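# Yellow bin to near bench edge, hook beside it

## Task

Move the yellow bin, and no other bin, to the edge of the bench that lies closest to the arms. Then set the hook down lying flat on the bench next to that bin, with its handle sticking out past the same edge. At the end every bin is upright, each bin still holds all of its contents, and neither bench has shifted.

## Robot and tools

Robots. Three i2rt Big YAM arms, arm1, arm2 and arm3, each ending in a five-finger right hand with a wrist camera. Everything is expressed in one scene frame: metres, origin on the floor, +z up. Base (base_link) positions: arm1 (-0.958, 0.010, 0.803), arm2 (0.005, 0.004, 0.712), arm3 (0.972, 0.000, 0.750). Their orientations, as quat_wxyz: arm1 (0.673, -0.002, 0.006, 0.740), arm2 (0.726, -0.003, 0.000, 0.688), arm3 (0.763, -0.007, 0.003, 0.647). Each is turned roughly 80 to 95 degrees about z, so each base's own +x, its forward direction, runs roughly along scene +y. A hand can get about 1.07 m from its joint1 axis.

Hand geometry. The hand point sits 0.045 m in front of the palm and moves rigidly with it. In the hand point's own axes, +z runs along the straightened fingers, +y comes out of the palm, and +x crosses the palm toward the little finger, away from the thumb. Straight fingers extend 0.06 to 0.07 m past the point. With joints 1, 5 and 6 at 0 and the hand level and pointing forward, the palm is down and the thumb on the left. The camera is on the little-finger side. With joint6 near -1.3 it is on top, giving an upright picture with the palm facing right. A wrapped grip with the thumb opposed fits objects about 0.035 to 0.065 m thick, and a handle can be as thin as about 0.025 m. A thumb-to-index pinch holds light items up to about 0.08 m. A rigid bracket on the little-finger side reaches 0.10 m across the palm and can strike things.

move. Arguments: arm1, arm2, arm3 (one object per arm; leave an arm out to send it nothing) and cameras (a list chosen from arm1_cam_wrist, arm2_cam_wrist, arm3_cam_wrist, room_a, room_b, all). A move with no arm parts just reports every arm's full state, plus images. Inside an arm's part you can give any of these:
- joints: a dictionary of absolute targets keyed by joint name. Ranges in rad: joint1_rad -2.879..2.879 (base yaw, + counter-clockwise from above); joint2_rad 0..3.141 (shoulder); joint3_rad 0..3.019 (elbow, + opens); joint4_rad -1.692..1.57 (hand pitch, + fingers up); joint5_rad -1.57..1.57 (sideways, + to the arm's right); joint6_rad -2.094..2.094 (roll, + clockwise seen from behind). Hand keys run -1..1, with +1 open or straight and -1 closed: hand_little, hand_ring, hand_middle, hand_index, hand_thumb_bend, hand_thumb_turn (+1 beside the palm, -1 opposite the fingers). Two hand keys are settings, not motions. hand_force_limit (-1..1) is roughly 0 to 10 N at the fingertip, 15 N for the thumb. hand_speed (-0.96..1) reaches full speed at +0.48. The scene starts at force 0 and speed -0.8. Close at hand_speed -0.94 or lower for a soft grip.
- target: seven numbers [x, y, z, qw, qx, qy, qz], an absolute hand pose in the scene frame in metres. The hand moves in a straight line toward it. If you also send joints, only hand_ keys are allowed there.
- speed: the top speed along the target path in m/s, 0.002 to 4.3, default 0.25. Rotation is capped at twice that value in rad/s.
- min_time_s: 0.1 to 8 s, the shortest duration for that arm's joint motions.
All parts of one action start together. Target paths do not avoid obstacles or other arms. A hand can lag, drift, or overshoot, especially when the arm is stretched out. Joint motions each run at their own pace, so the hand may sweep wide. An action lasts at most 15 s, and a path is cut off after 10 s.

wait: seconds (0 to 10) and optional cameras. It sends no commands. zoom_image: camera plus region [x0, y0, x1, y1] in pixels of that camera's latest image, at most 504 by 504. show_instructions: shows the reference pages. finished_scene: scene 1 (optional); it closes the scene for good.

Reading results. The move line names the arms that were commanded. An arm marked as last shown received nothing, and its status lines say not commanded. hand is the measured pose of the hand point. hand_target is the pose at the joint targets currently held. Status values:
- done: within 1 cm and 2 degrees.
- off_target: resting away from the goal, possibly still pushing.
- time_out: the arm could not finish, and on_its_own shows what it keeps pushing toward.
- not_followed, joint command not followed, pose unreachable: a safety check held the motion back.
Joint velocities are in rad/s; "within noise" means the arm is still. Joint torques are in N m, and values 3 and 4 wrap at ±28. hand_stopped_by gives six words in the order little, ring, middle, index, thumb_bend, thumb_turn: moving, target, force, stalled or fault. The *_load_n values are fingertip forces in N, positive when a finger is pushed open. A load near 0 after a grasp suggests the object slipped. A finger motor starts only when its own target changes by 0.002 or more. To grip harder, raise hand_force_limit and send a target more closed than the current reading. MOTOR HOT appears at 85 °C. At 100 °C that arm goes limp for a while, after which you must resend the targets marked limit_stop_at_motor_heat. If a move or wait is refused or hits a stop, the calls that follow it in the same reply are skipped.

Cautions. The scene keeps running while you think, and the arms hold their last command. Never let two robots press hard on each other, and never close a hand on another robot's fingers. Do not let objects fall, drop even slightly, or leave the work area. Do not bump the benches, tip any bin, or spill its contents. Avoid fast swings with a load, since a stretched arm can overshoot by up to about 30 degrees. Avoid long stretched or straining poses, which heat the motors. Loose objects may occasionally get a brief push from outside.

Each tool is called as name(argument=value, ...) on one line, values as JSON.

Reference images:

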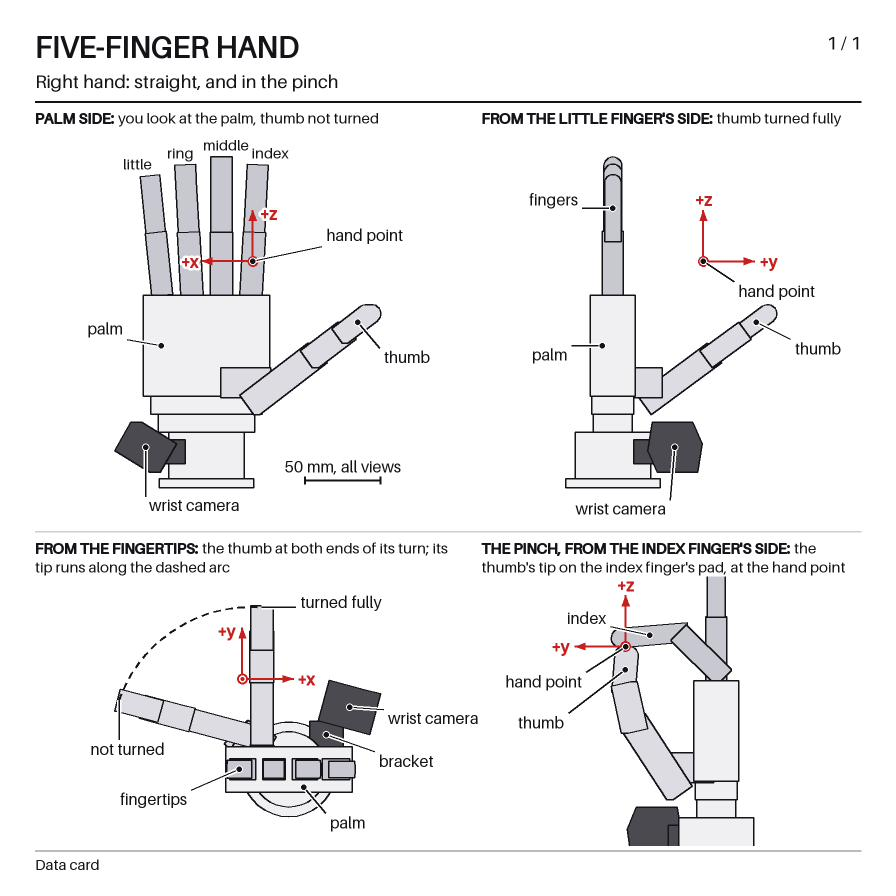

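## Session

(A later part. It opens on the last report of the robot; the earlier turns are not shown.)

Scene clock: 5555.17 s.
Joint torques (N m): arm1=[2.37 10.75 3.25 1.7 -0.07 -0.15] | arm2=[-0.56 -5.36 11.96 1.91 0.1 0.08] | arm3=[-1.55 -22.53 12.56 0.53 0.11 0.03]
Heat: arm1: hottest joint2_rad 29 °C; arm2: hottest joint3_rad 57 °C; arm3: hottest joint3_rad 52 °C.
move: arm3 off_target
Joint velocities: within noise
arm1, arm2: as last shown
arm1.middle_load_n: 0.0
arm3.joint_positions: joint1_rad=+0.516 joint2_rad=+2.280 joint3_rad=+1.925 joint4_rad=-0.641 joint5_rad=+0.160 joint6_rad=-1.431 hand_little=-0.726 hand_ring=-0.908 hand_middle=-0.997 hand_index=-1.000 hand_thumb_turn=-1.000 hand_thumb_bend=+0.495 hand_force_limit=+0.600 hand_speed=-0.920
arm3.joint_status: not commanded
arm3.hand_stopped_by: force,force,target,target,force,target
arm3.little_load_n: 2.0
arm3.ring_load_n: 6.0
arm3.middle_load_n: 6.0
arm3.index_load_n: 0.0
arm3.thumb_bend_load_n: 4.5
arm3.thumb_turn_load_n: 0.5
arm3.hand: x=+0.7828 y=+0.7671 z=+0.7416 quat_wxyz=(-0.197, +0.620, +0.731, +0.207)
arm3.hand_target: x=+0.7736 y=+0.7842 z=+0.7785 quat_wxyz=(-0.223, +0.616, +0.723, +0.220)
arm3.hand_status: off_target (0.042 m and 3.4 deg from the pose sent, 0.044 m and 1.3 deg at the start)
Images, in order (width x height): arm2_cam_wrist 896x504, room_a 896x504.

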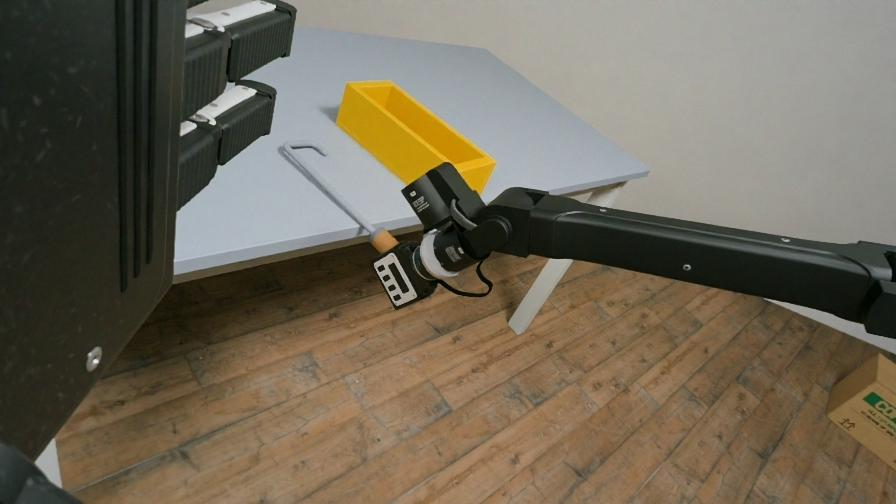

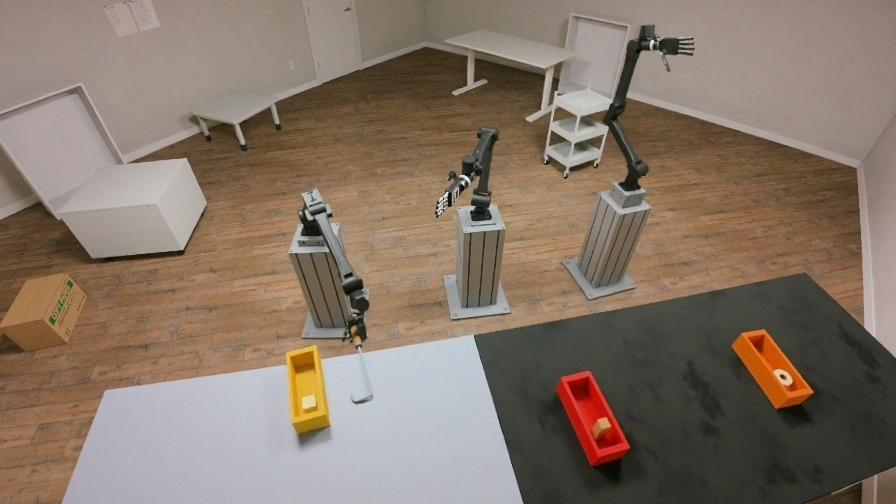

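move(arm3={"joints": {"hand_little": 1.0, "hand_speed": -0.7}}, cameras=["arm2_cam_wrist", "arm3_cam_wrist", "room_a"])

Scene clock: 5562.53 s.
Joint torques (N m): arm1=[2.02 10.75 3.18 1.73 -0.08 -0.15] | arm2=[-1.44 -4.54 12.04 1.61 0.03 0.07] | arm3=[-1.38 -22.36 12.45 0.61 0.14 -0.01]
Heat: arm1: hottest joint2_rad 29 °C; arm2: hottest joint3_rad 57 °C; arm3: hottest joint3_rad 54 °C.
move: arm3 done
Joint velocities: within noise
arm1, arm2: as last shown
arm3.joint_positions: joint1_rad=+0.516 joint2_rad=+2.280 joint3_rad=+1.925 joint4_rad=-0.641 joint5_rad=+0.160 joint6_rad=-1.431 hand_little=+1.000 hand_ring=-0.908 hand_middle=-0.997 hand_index=-1.000 hand_thumb_turn=-1.000 hand_thumb_bend=+0.495 hand_force_limit=+0.600 hand_speed=-0.700
arm3.joint_status: all done
arm3.hand_stopped_by: target,force,target,target,force,target
arm3.little_load_n: 0.0
arm3.ring_load_n: 5.5
arm3.middle_load_n: 6.0
arm3.index_load_n: 0.0
arm3.thumb_bend_load_n: 4.5
arm3.thumb_turn_load_n: 0.0
arm3.hand: x=+0.7828 y=+0.7671 z=+0.7416 quat_wxyz=(-0.197, +0.620, +0.731, +0.207)
arm3.hand_target: x=+0.7736 y=+0.7842 z=+0.7785 quat_wxyz=(-0.223, +0.616, +0.723, +0.220)
arm3.hand_status: not commanded
Images, in order (width x height): arm2_cam_wrist 896x504, arm3_cam_wrist 896x504, room_a 896x504.

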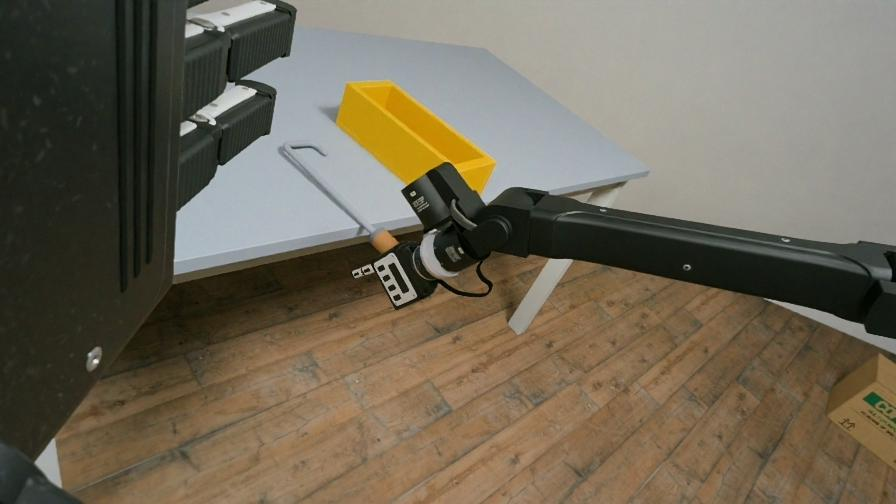

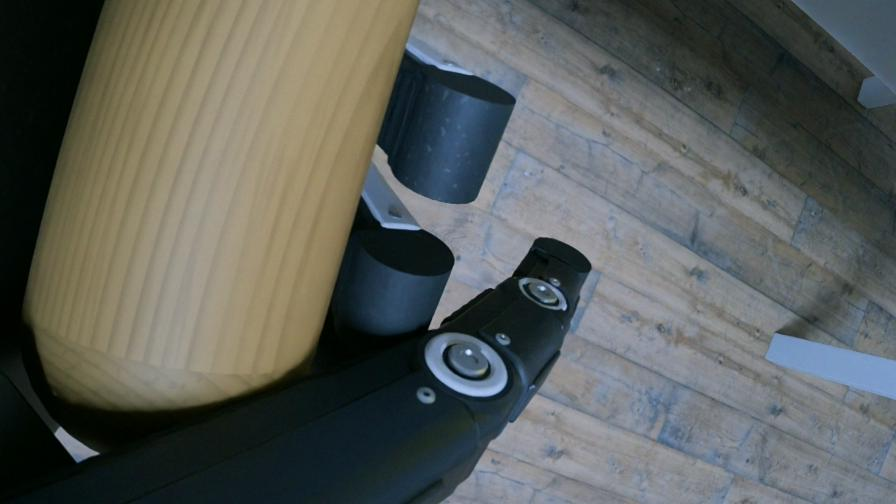

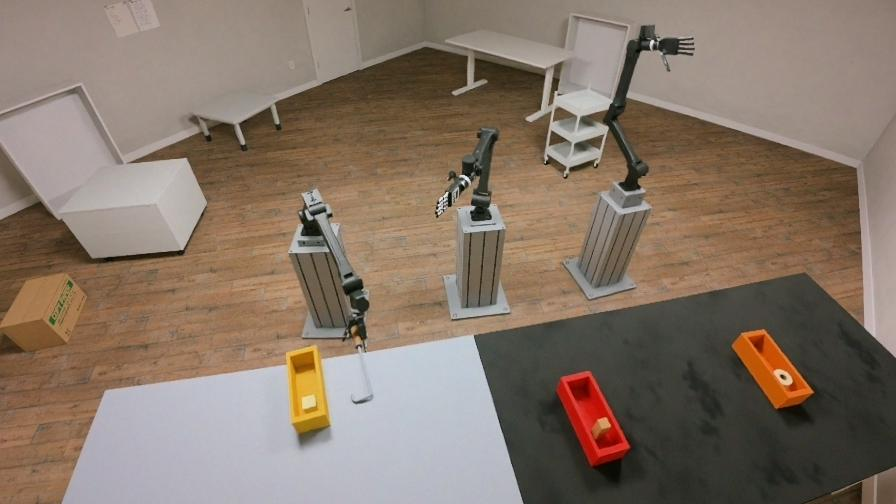

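move(arm3={"joints": {"hand_thumb_bend": 1.0, "hand_speed": -0.6}})

move(arm3={"joints": {"hand_ring": -0.6, "hand_middle": -0.7, "hand_index": -0.7, "hand_speed": -0.88}}, cameras=["arm2_cam_wrist", "arm3_cam_wrist", "room_a"])

zoom_image(camera="arm2_cam_wrist", region=[260, 120, 440, 260])

Scene clock: 5571.90 s.
Joint torques (N m): arm1=[2.32 10.75 3.25 1.8 -0.07 -0.14] | arm2=[-0.62 -4.78 12.18 1.88 0.06 0.05] | arm3=[-1.49 -22.42 12.53 0.5 0.15 0.03]
Heat: arm1: hottest joint3_rad 29 °C; arm2: hottest joint3_rad 57 °C; arm3: hottest joint3_rad 56 °C.
move: arm3 done
Joint velocities: within noise
arm1, arm2: as last shown
arm2.ring_load_n: 0.5
arm3.joint_positions: joint1_rad=+0.516 joint2_rad=+2.280 joint3_rad=+1.925 joint4_rad=-0.641 joint5_rad=+0.160 joint6_rad=-1.431 hand_little=+1.000 hand_ring=-0.908 hand_middle=-0.997 hand_index=-1.000 hand_thumb_turn=-1.000 hand_thumb_bend=+1.000 hand_force_limit=+0.600 hand_speed=-0.600
arm3.joint_status: all done
arm3.hand_stopped_by: target,force,target,target,target,target
arm3.little_load_n: 0.0
arm3.ring_load_n: 5.5
arm3.middle_load_n: 3.0
arm3.index_load_n: 0.0
arm3.thumb_bend_load_n: 0.0
arm3.thumb_turn_load_n: 0.0
arm3.hand: x=+0.7828 y=+0.7671 z=+0.7416 quat_wxyz=(-0.197, +0.620, +0.731, +0.207)
arm3.hand_target: x=+0.7736 y=+0.7842 z=+0.7785 quat_wxyz=(-0.223, +0.616, +0.723, +0.220)
arm3.hand_status: not commanded
pictures: none

Scene clock: 5573.30 s.
Joint torques (N m): arm1=[2.26 11.11 3.21 1.73 -0.07 -0.13] | arm2=[-1.96 -4.89 12.18 1.78 0.08 0.07] | arm3=[-1.67 -22.42 12.1 0.68 0.13 0.03]
Heat: arm1: hottest joint3_rad 29 °C; arm2: hottest joint3_rad 57 °C; arm3: hottest joint3_rad 56 °C.
move: arm3 done
Joint velocities: within noise
arm1, arm2: as last shown
arm2.ring_load_n: 0.0
arm3.joint_positions: joint1_rad=+0.516 joint2_rad=+2.280 joint3_rad=+1.930 joint4_rad=-0.642 joint5_rad=+0.160 joint6_rad=-1.431 hand_little=+1.000 hand_ring=-0.600 hand_middle=-0.700 hand_index=-0.700 hand_thumb_turn=-1.000 hand_thumb_bend=+1.000 hand_force_limit=+0.600 hand_speed=-0.880
arm3.joint_status: all done
arm3.hand_stopped_by: target,target,target,target,target,target
arm3.little_load_n: 0.0
arm3.ring_load_n: 0.0
arm3.middle_load_n: 0.0
arm3.index_load_n: 0.0
arm3.thumb_bend_load_n: 0.0
arm3.thumb_turn_load_n: 0.0
arm3.hand: x=+0.7823 y=+0.7684 z=+0.7436 quat_wxyz=(-0.198, +0.619, +0.731, +0.207)
arm3.hand_target: x=+0.7736 y=+0.7842 z=+0.7785 quat_wxyz=(-0.223, +0.616, +0.723, +0.220)
arm3.hand_status: not commanded
Images, in order (width x height): arm2_cam_wrist 896x504, arm3_cam_wrist 896x504, room_a 896x504.

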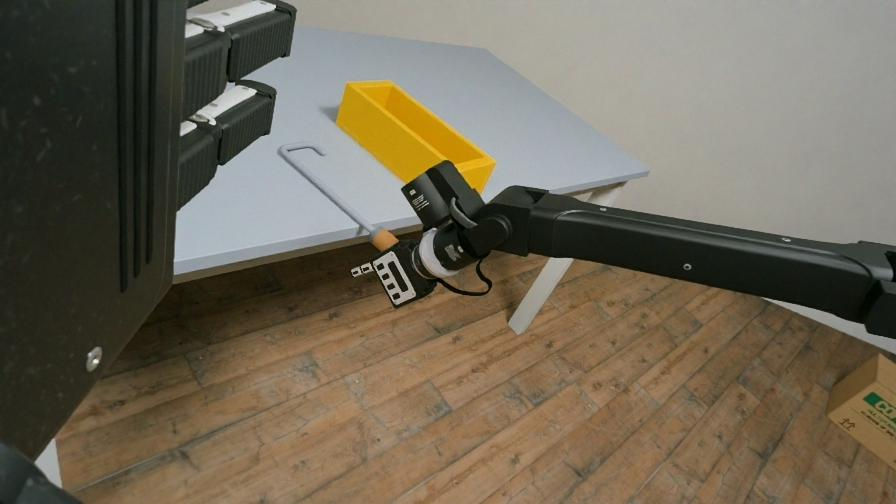

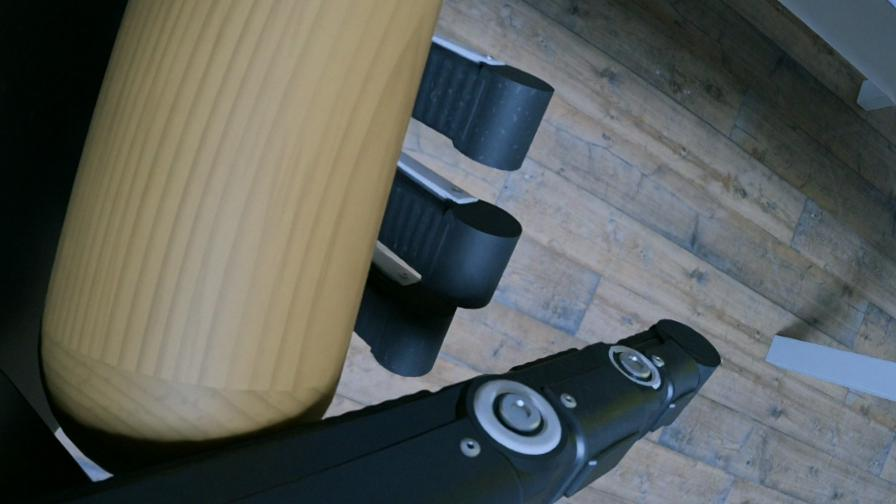

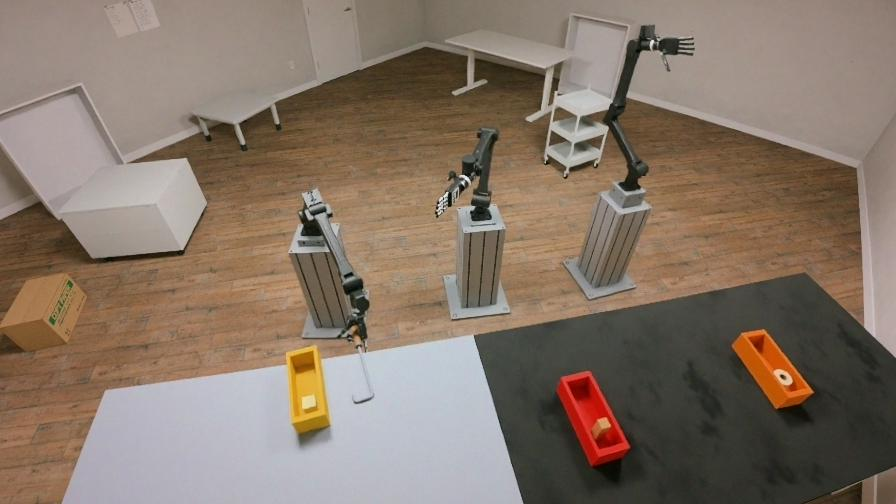

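Scaled by 2.800 from the camera's image (finer frame: 1280x720).

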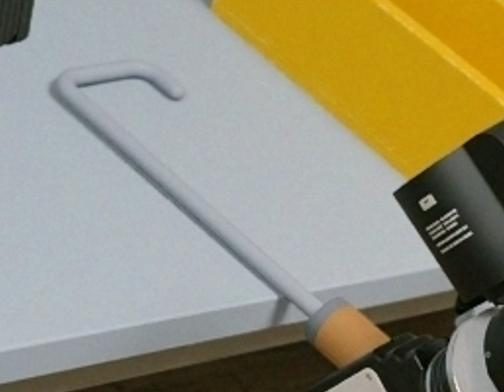

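move(arm3={"joints": {"hand_ring": 1.0, "hand_middle": 1.0, "hand_index": 1.0, "hand_speed": -0.75}}, cameras=["arm2_cam_wrist", "arm3_cam_wrist", "room_a"])

zoom_image(camera="arm2_cam_wrist", region=[260, 120, 440, 260])

zoom_image(camera="room_a", region=[330, 320, 410, 420])

Scene clock: 5584.00 s.
Joint torques (N m): arm1=[2.26 10.7 3.19 1.76 -0.09 -0.14] | arm2=[-1.03 -4.48 12.26 2.04 0.04 0.04] | arm3=[-1.32 -22.48 12.08 0.62 0.12 0.01]
Heat: arm1: hottest joint3_rad 29 °C; arm2: hottest joint3_rad 57 °C; arm3: hottest joint3_rad 57 °C.
move: arm3 done
Joint velocities: within noise
arm1.joint_positions: joint1_rad=+0.291 joint2_rad=+0.649 joint3_rad=+2.193 joint4_rad=-1.294 joint5_rad=+0.025 joint6_rad=-1.554 hand_little=+1.000 hand_ring=+1.000 hand_middle=+1.000 hand_index=+1.000 hand_thumb_turn=+1.000 hand_thumb_bend=+1.000 hand_force_limit=-0.200 hand_speed=-0.500
arm1.joint_status: not commanded
arm1.hand_stopped_by: target,target,target,target,target,target
arm1.little_load_n: 0.0
arm1.ring_load_n: 0.0
arm1.middle_load_n: 0.0
arm1.index_load_n: 0.0
arm1.thumb_bend_load_n: 0.0
arm1.thumb_turn_load_n: 0.0
arm1.hand: x=-0.9078 y=+0.0781 z=+1.6327 quat_wxyz=(-0.654, +0.360, +0.501, +0.439)
arm1.hand_target: x=-0.9068 y=+0.0765 z=+1.6337 quat_wxyz=(-0.653, +0.355, +0.505, +0.440)
arm1.hand_status: not commanded
arm2: as last shown
arm3.joint_positions: joint1_rad=+0.516 joint2_rad=+2.280 joint3_rad=+1.930 joint4_rad=-0.642 joint5_rad=+0.160 joint6_rad=-1.431 hand_little=+1.000 hand_ring=+1.000 hand_middle=+1.000 hand_index=+1.000 hand_thumb_turn=-1.000 hand_thumb_bend=+1.000 hand_force_limit=+0.600 hand_speed=-0.750
arm3.joint_status: all done
arm3.hand_stopped_by: target,target,target,target,target,target
arm3.little_load_n: 0.0
arm3.ring_load_n: 0.0
arm3.middle_load_n: 0.0
arm3.index_load_n: 0.0
arm3.thumb_bend_load_n: 0.0
arm3.thumb_turn_load_n: 0.5
arm3.hand: x=+0.7823 y=+0.7684 z=+0.7436 quat_wxyz=(-0.198, +0.619, +0.731, +0.207)
arm3.hand_target: x=+0.7736 y=+0.7842 z=+0.7785 quat_wxyz=(-0.223, +0.616, +0.723, +0.220)
arm3.hand_status: not commanded
Images, in order (width x height): arm2_cam_wrist 896x504, arm3_cam_wrist 896x504, room_a 896x504.

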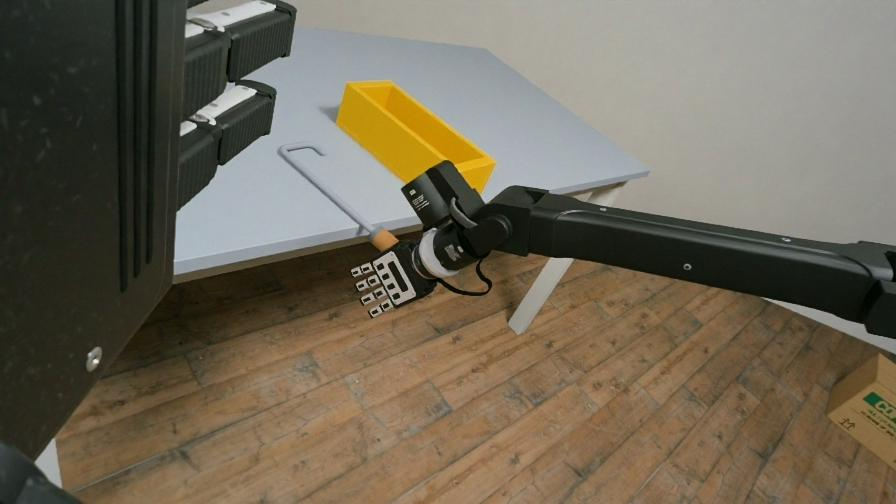

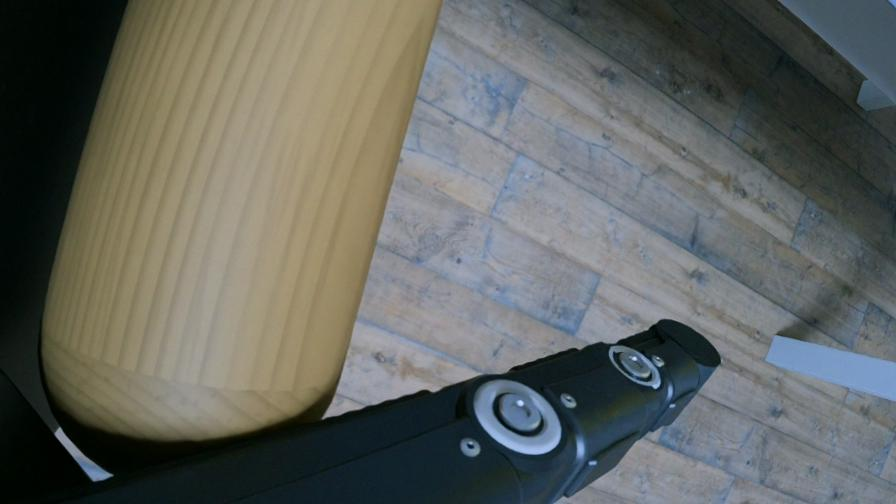

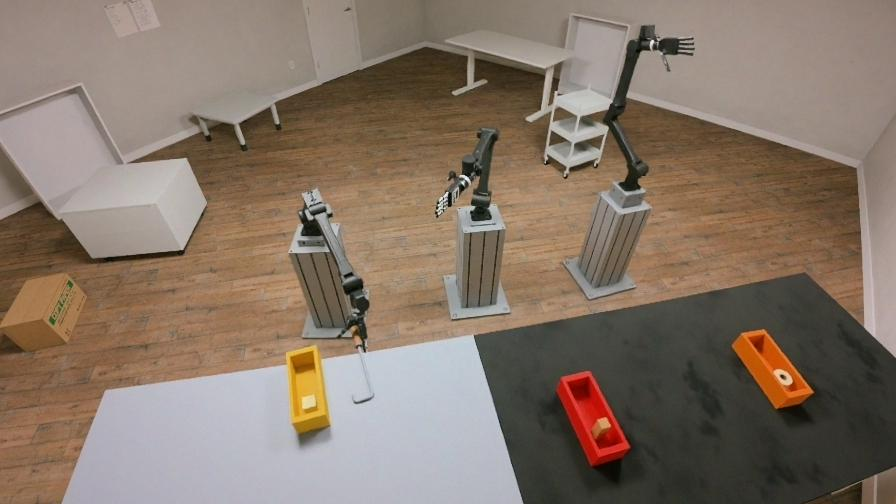

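Scaled by 2.800 from the camera's image (finer frame: 1280x720).

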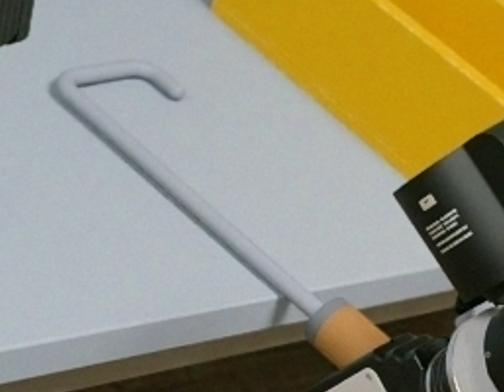

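Scaled by 5.040 from the camera's image (finer frame: 1280x720).

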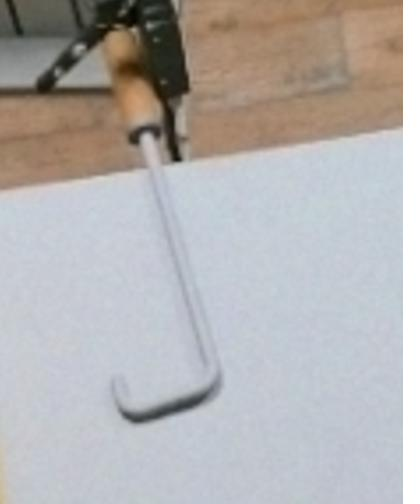

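move(arm3={"target": [0.768, 0.710, 0.930, -0.2226, 0.6157, 0.7232, 0.2194], "speed": 0.08}, cameras=["arm2_cam_wrist", "arm3_cam_wrist", "room_a"])

zoom_image(camera="room_a", region=[270, 300, 430, 460])

Scene clock: 5621.63 s.
Joint torques (N m): arm1=[2.14 10.87 3.22 1.78 -0.08 -0.15] | arm2=[-1.49 -4.66 12.19 1.74 0.08 0.05] | arm3=[-0.38 -20.37 9.31 0.66 0.34 0.11]
Heat: arm1: hottest joint3_rad 29 °C; arm2: hottest joint3_rad 57 °C; arm3: hottest joint3_rad 57 °C.
move: arm3 off_target
Joint velocities: within noise
arm1, arm2: as last shown
arm3.joint_positions: joint1_rad=+0.553 joint2_rad=+1.991 joint3_rad=+1.892 joint4_rad=-0.855 joint5_rad=+0.182 joint6_rad=-1.398 hand_little=+1.000 hand_ring=+1.000 hand_middle=+1.000 hand_index=+1.000 hand_thumb_turn=-1.000 hand_thumb_bend=+1.000 hand_force_limit=+0.600 hand_speed=-0.750
arm3.joint_status: not commanded
arm3.hand_stopped_by: target,target,target,target,target,target
arm3.little_load_n: 0.0
arm3.ring_load_n: 0.0
arm3.middle_load_n: 0.0
arm3.index_load_n: 0.0
arm3.thumb_bend_load_n: 0.0
arm3.thumb_turn_load_n: 0.0
arm3.hand: x=+0.7762 y=+0.7148 z=+0.9170 quat_wxyz=(-0.216, +0.618, +0.724, +0.218)
arm3.hand_target: x=+0.7681 y=+0.7100 z=+0.9299 quat_wxyz=(-0.223, +0.616, +0.723, +0.219)
arm3.hand_status: off_target (0.016 m and 0.8 deg from the pose sent, 0.196 m and 3.3 deg at the start)
Images, in order (width x height): arm2_cam_wrist 896x504, arm3_cam_wrist 896x504, room_a 896x504.

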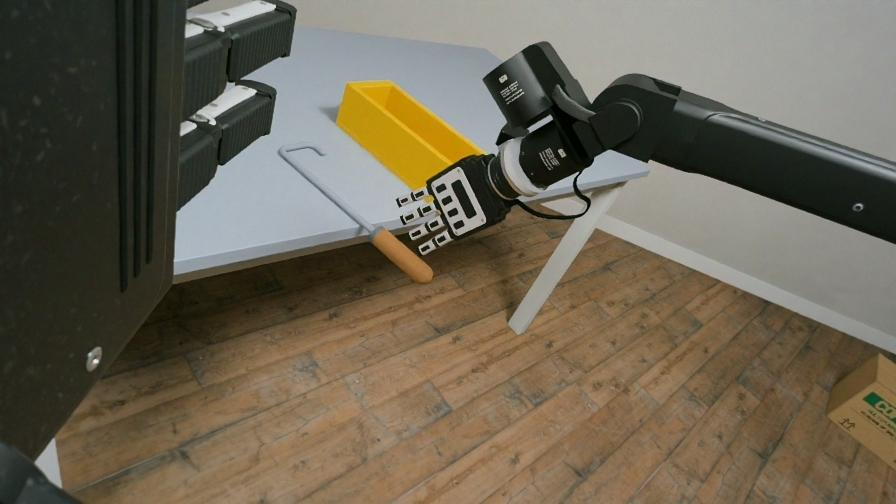

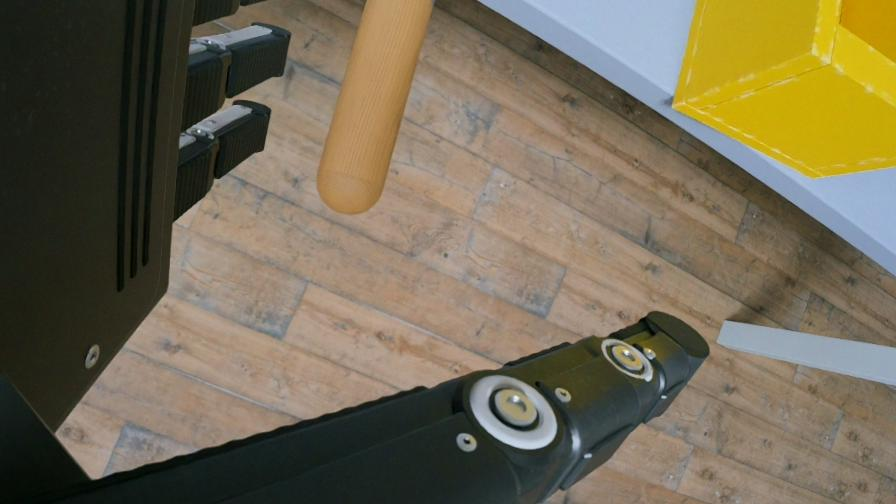

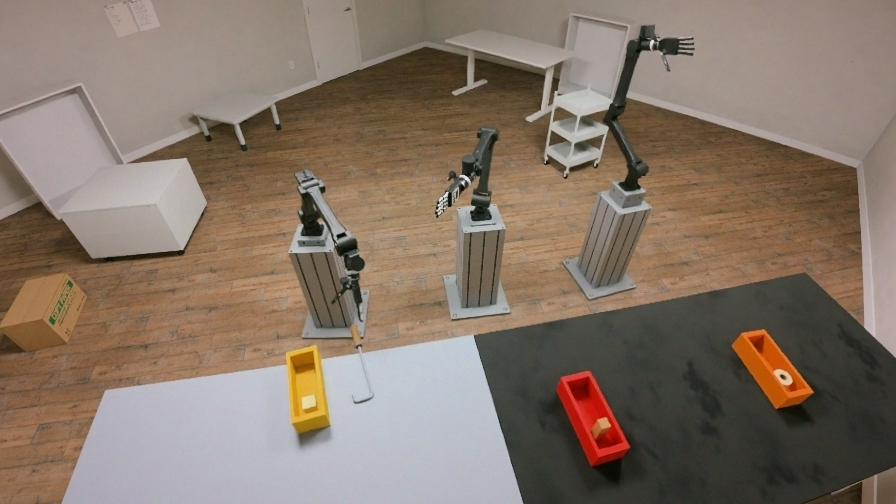

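Scaled by 3.150 from the camera's image (finer frame: 1280x720).

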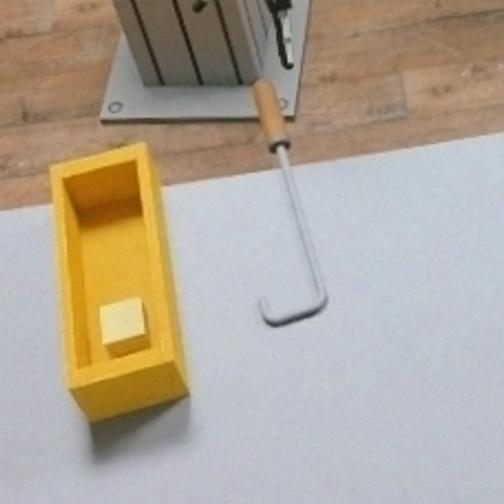

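zoom_image(camera="arm3_cam_wrist", region=[600, 0, 896, 290])

Scaled by 1.703 from the camera's image (finer frame: 1280x720).

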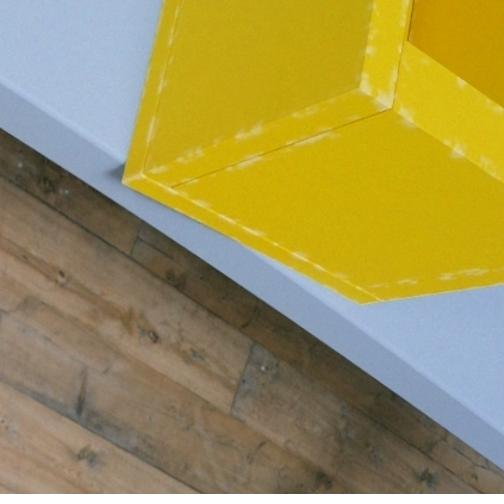

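move(arm3={"target": [0.80, 0.58, 1.15, -0.2226, 0.6157, 0.7232, 0.2194], "speed": 0.2}, cameras=["arm2_cam_wrist", "arm3_cam_wrist", "room_a", "room_b"])

zoom_image(camera="arm2_cam_wrist", region=[260, 60, 520, 320])

zoom_image(camera="room_a", region=[270, 300, 430, 460])

Scene clock: 5646.47 s.
Joint torques (N m): arm1=[2.14 11.11 3.25 1.74 -0.07 -0.14] | arm2=[-1.03 -5.19 12.07 2.15 0.05 0.08] | arm3=[-0.85 -13.98 11.89 0.65 0.34 0.09]
Heat: arm1: hottest joint3_rad 29 °C; arm2: hottest joint3_rad 57 °C; arm3: hottest joint3_rad 55 °C.
move: arm3 off_target
Joint velocities: within noise
arm1: as last shown
arm2.joint_positions: joint1_rad=-0.427 joint2_rad=+1.146 joint3_rad=+1.188 joint4_rad=-0.112 joint5_rad=+0.239 joint6_rad=-1.576 hand_little=+1.000 hand_ring=+1.000 hand_middle=+1.000 hand_index=+1.000 hand_thumb_turn=+1.000 hand_thumb_bend=+1.000 hand_force_limit=+0.000 hand_speed=-0.800
arm2.joint_status: not commanded
arm2.hand_stopped_by: target,target,target,target,target,target
arm2.little_load_n: 0.0
arm2.ring_load_n: 0.0
arm2.middle_load_n: 0.0
arm2.index_load_n: 0.0
arm2.thumb_bend_load_n: 0.0
arm2.thumb_turn_load_n: 0.0
arm2.hand: x=+0.3527 y=+0.4489 z=+1.1833 quat_wxyz=(-0.272, +0.661, +0.311, +0.626)
arm2.hand_target: x=+0.3585 y=+0.4481 z=+1.2193 quat_wxyz=(-0.288, +0.646, +0.288, +0.646)
arm2.hand_status: not commanded
arm3.joint_positions: joint1_rad=+0.595 joint2_rad=+1.654 joint3_rad=+1.986 joint4_rad=-1.309 joint5_rad=+0.206 joint6_rad=-1.364 hand_little=+1.000 hand_ring=+1.000 hand_middle=+1.000 hand_index=+1.000 hand_thumb_turn=-1.000 hand_thumb_bend=+1.000 hand_force_limit=+0.600 hand_speed=-0.750
arm3.joint_status: not commanded
arm3.hand_stopped_by: target,target,target,target,target,target
arm3.little_load_n: 0.0
arm3.ring_load_n: 0.0
arm3.middle_load_n: 0.0
arm3.index_load_n: 0.0
arm3.thumb_bend_load_n: 0.0
arm3.thumb_turn_load_n: 0.0
arm3.hand: x=+0.8084 y=+0.5794 z=+1.1332 quat_wxyz=(-0.209, +0.618, +0.727, +0.215)
arm3.hand_target: x=+0.8002 y=+0.5795 z=+1.1499 quat_wxyz=(-0.223, +0.616, +0.723, +0.219)
arm3.hand_status: off_target (0.019 m and 1.7 deg from the pose sent, 0.270 m and 0.8 deg at the start)
Images, in order (width x height): arm2_cam_wrist 896x504, arm3_cam_wrist 896x504, room_a 896x504, room_b 896x504.

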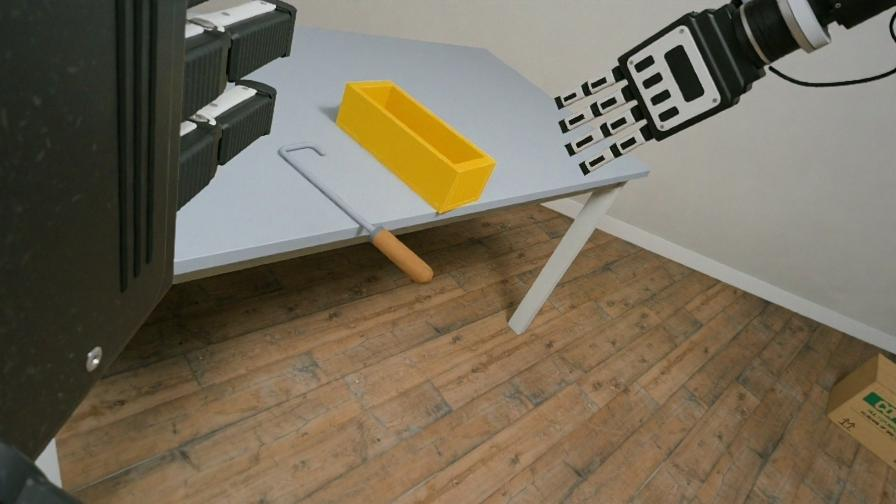

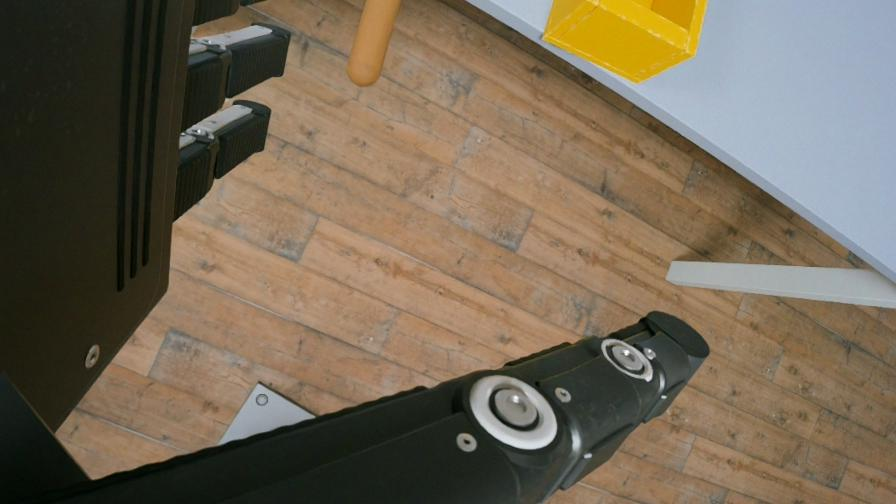

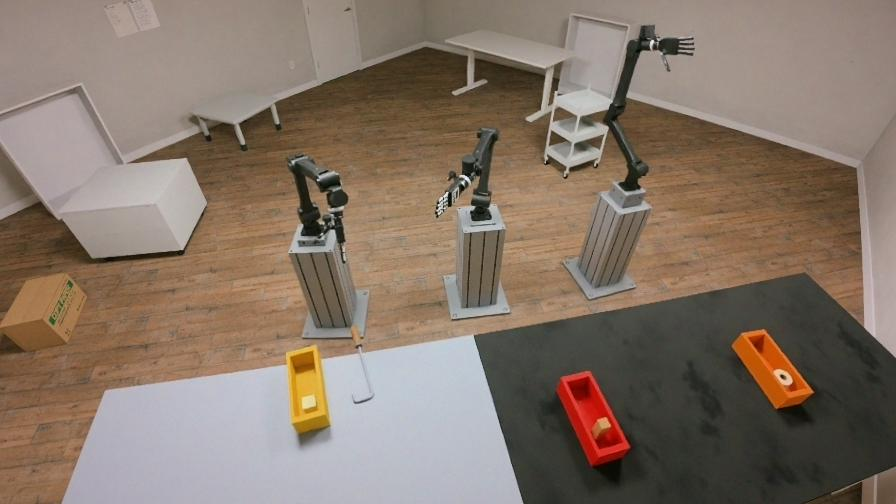

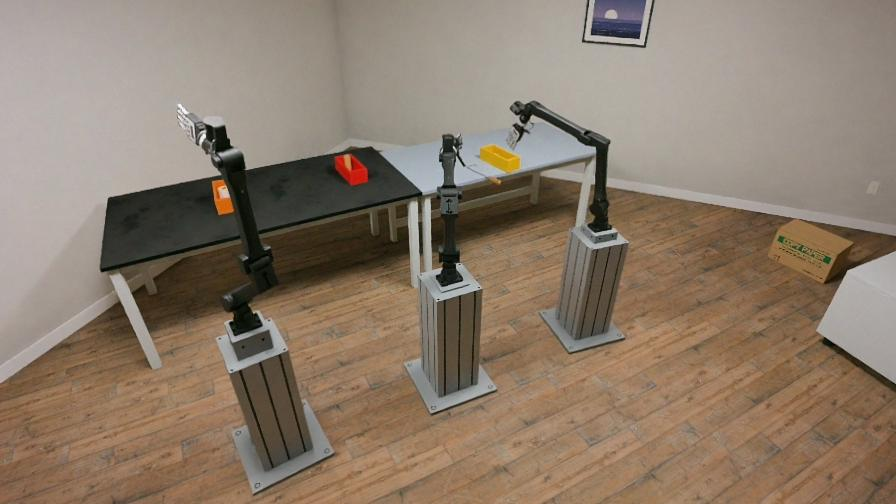

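Scaled by 1.938 from the camera's image (finer frame: 1280x720).

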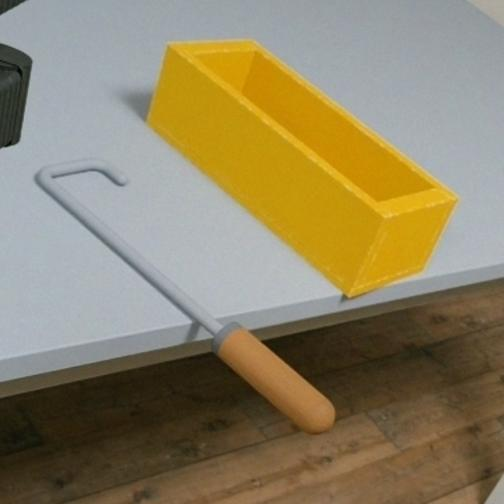

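Scaled by 3.150 from the camera's image (finer frame: 1280x720).

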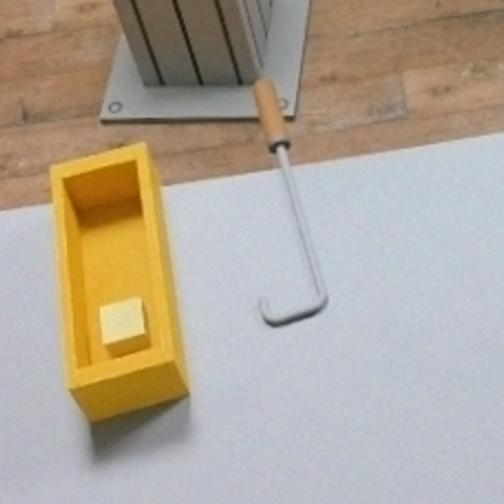

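finished_scene(scene=1)

The scene is finished: the task was done.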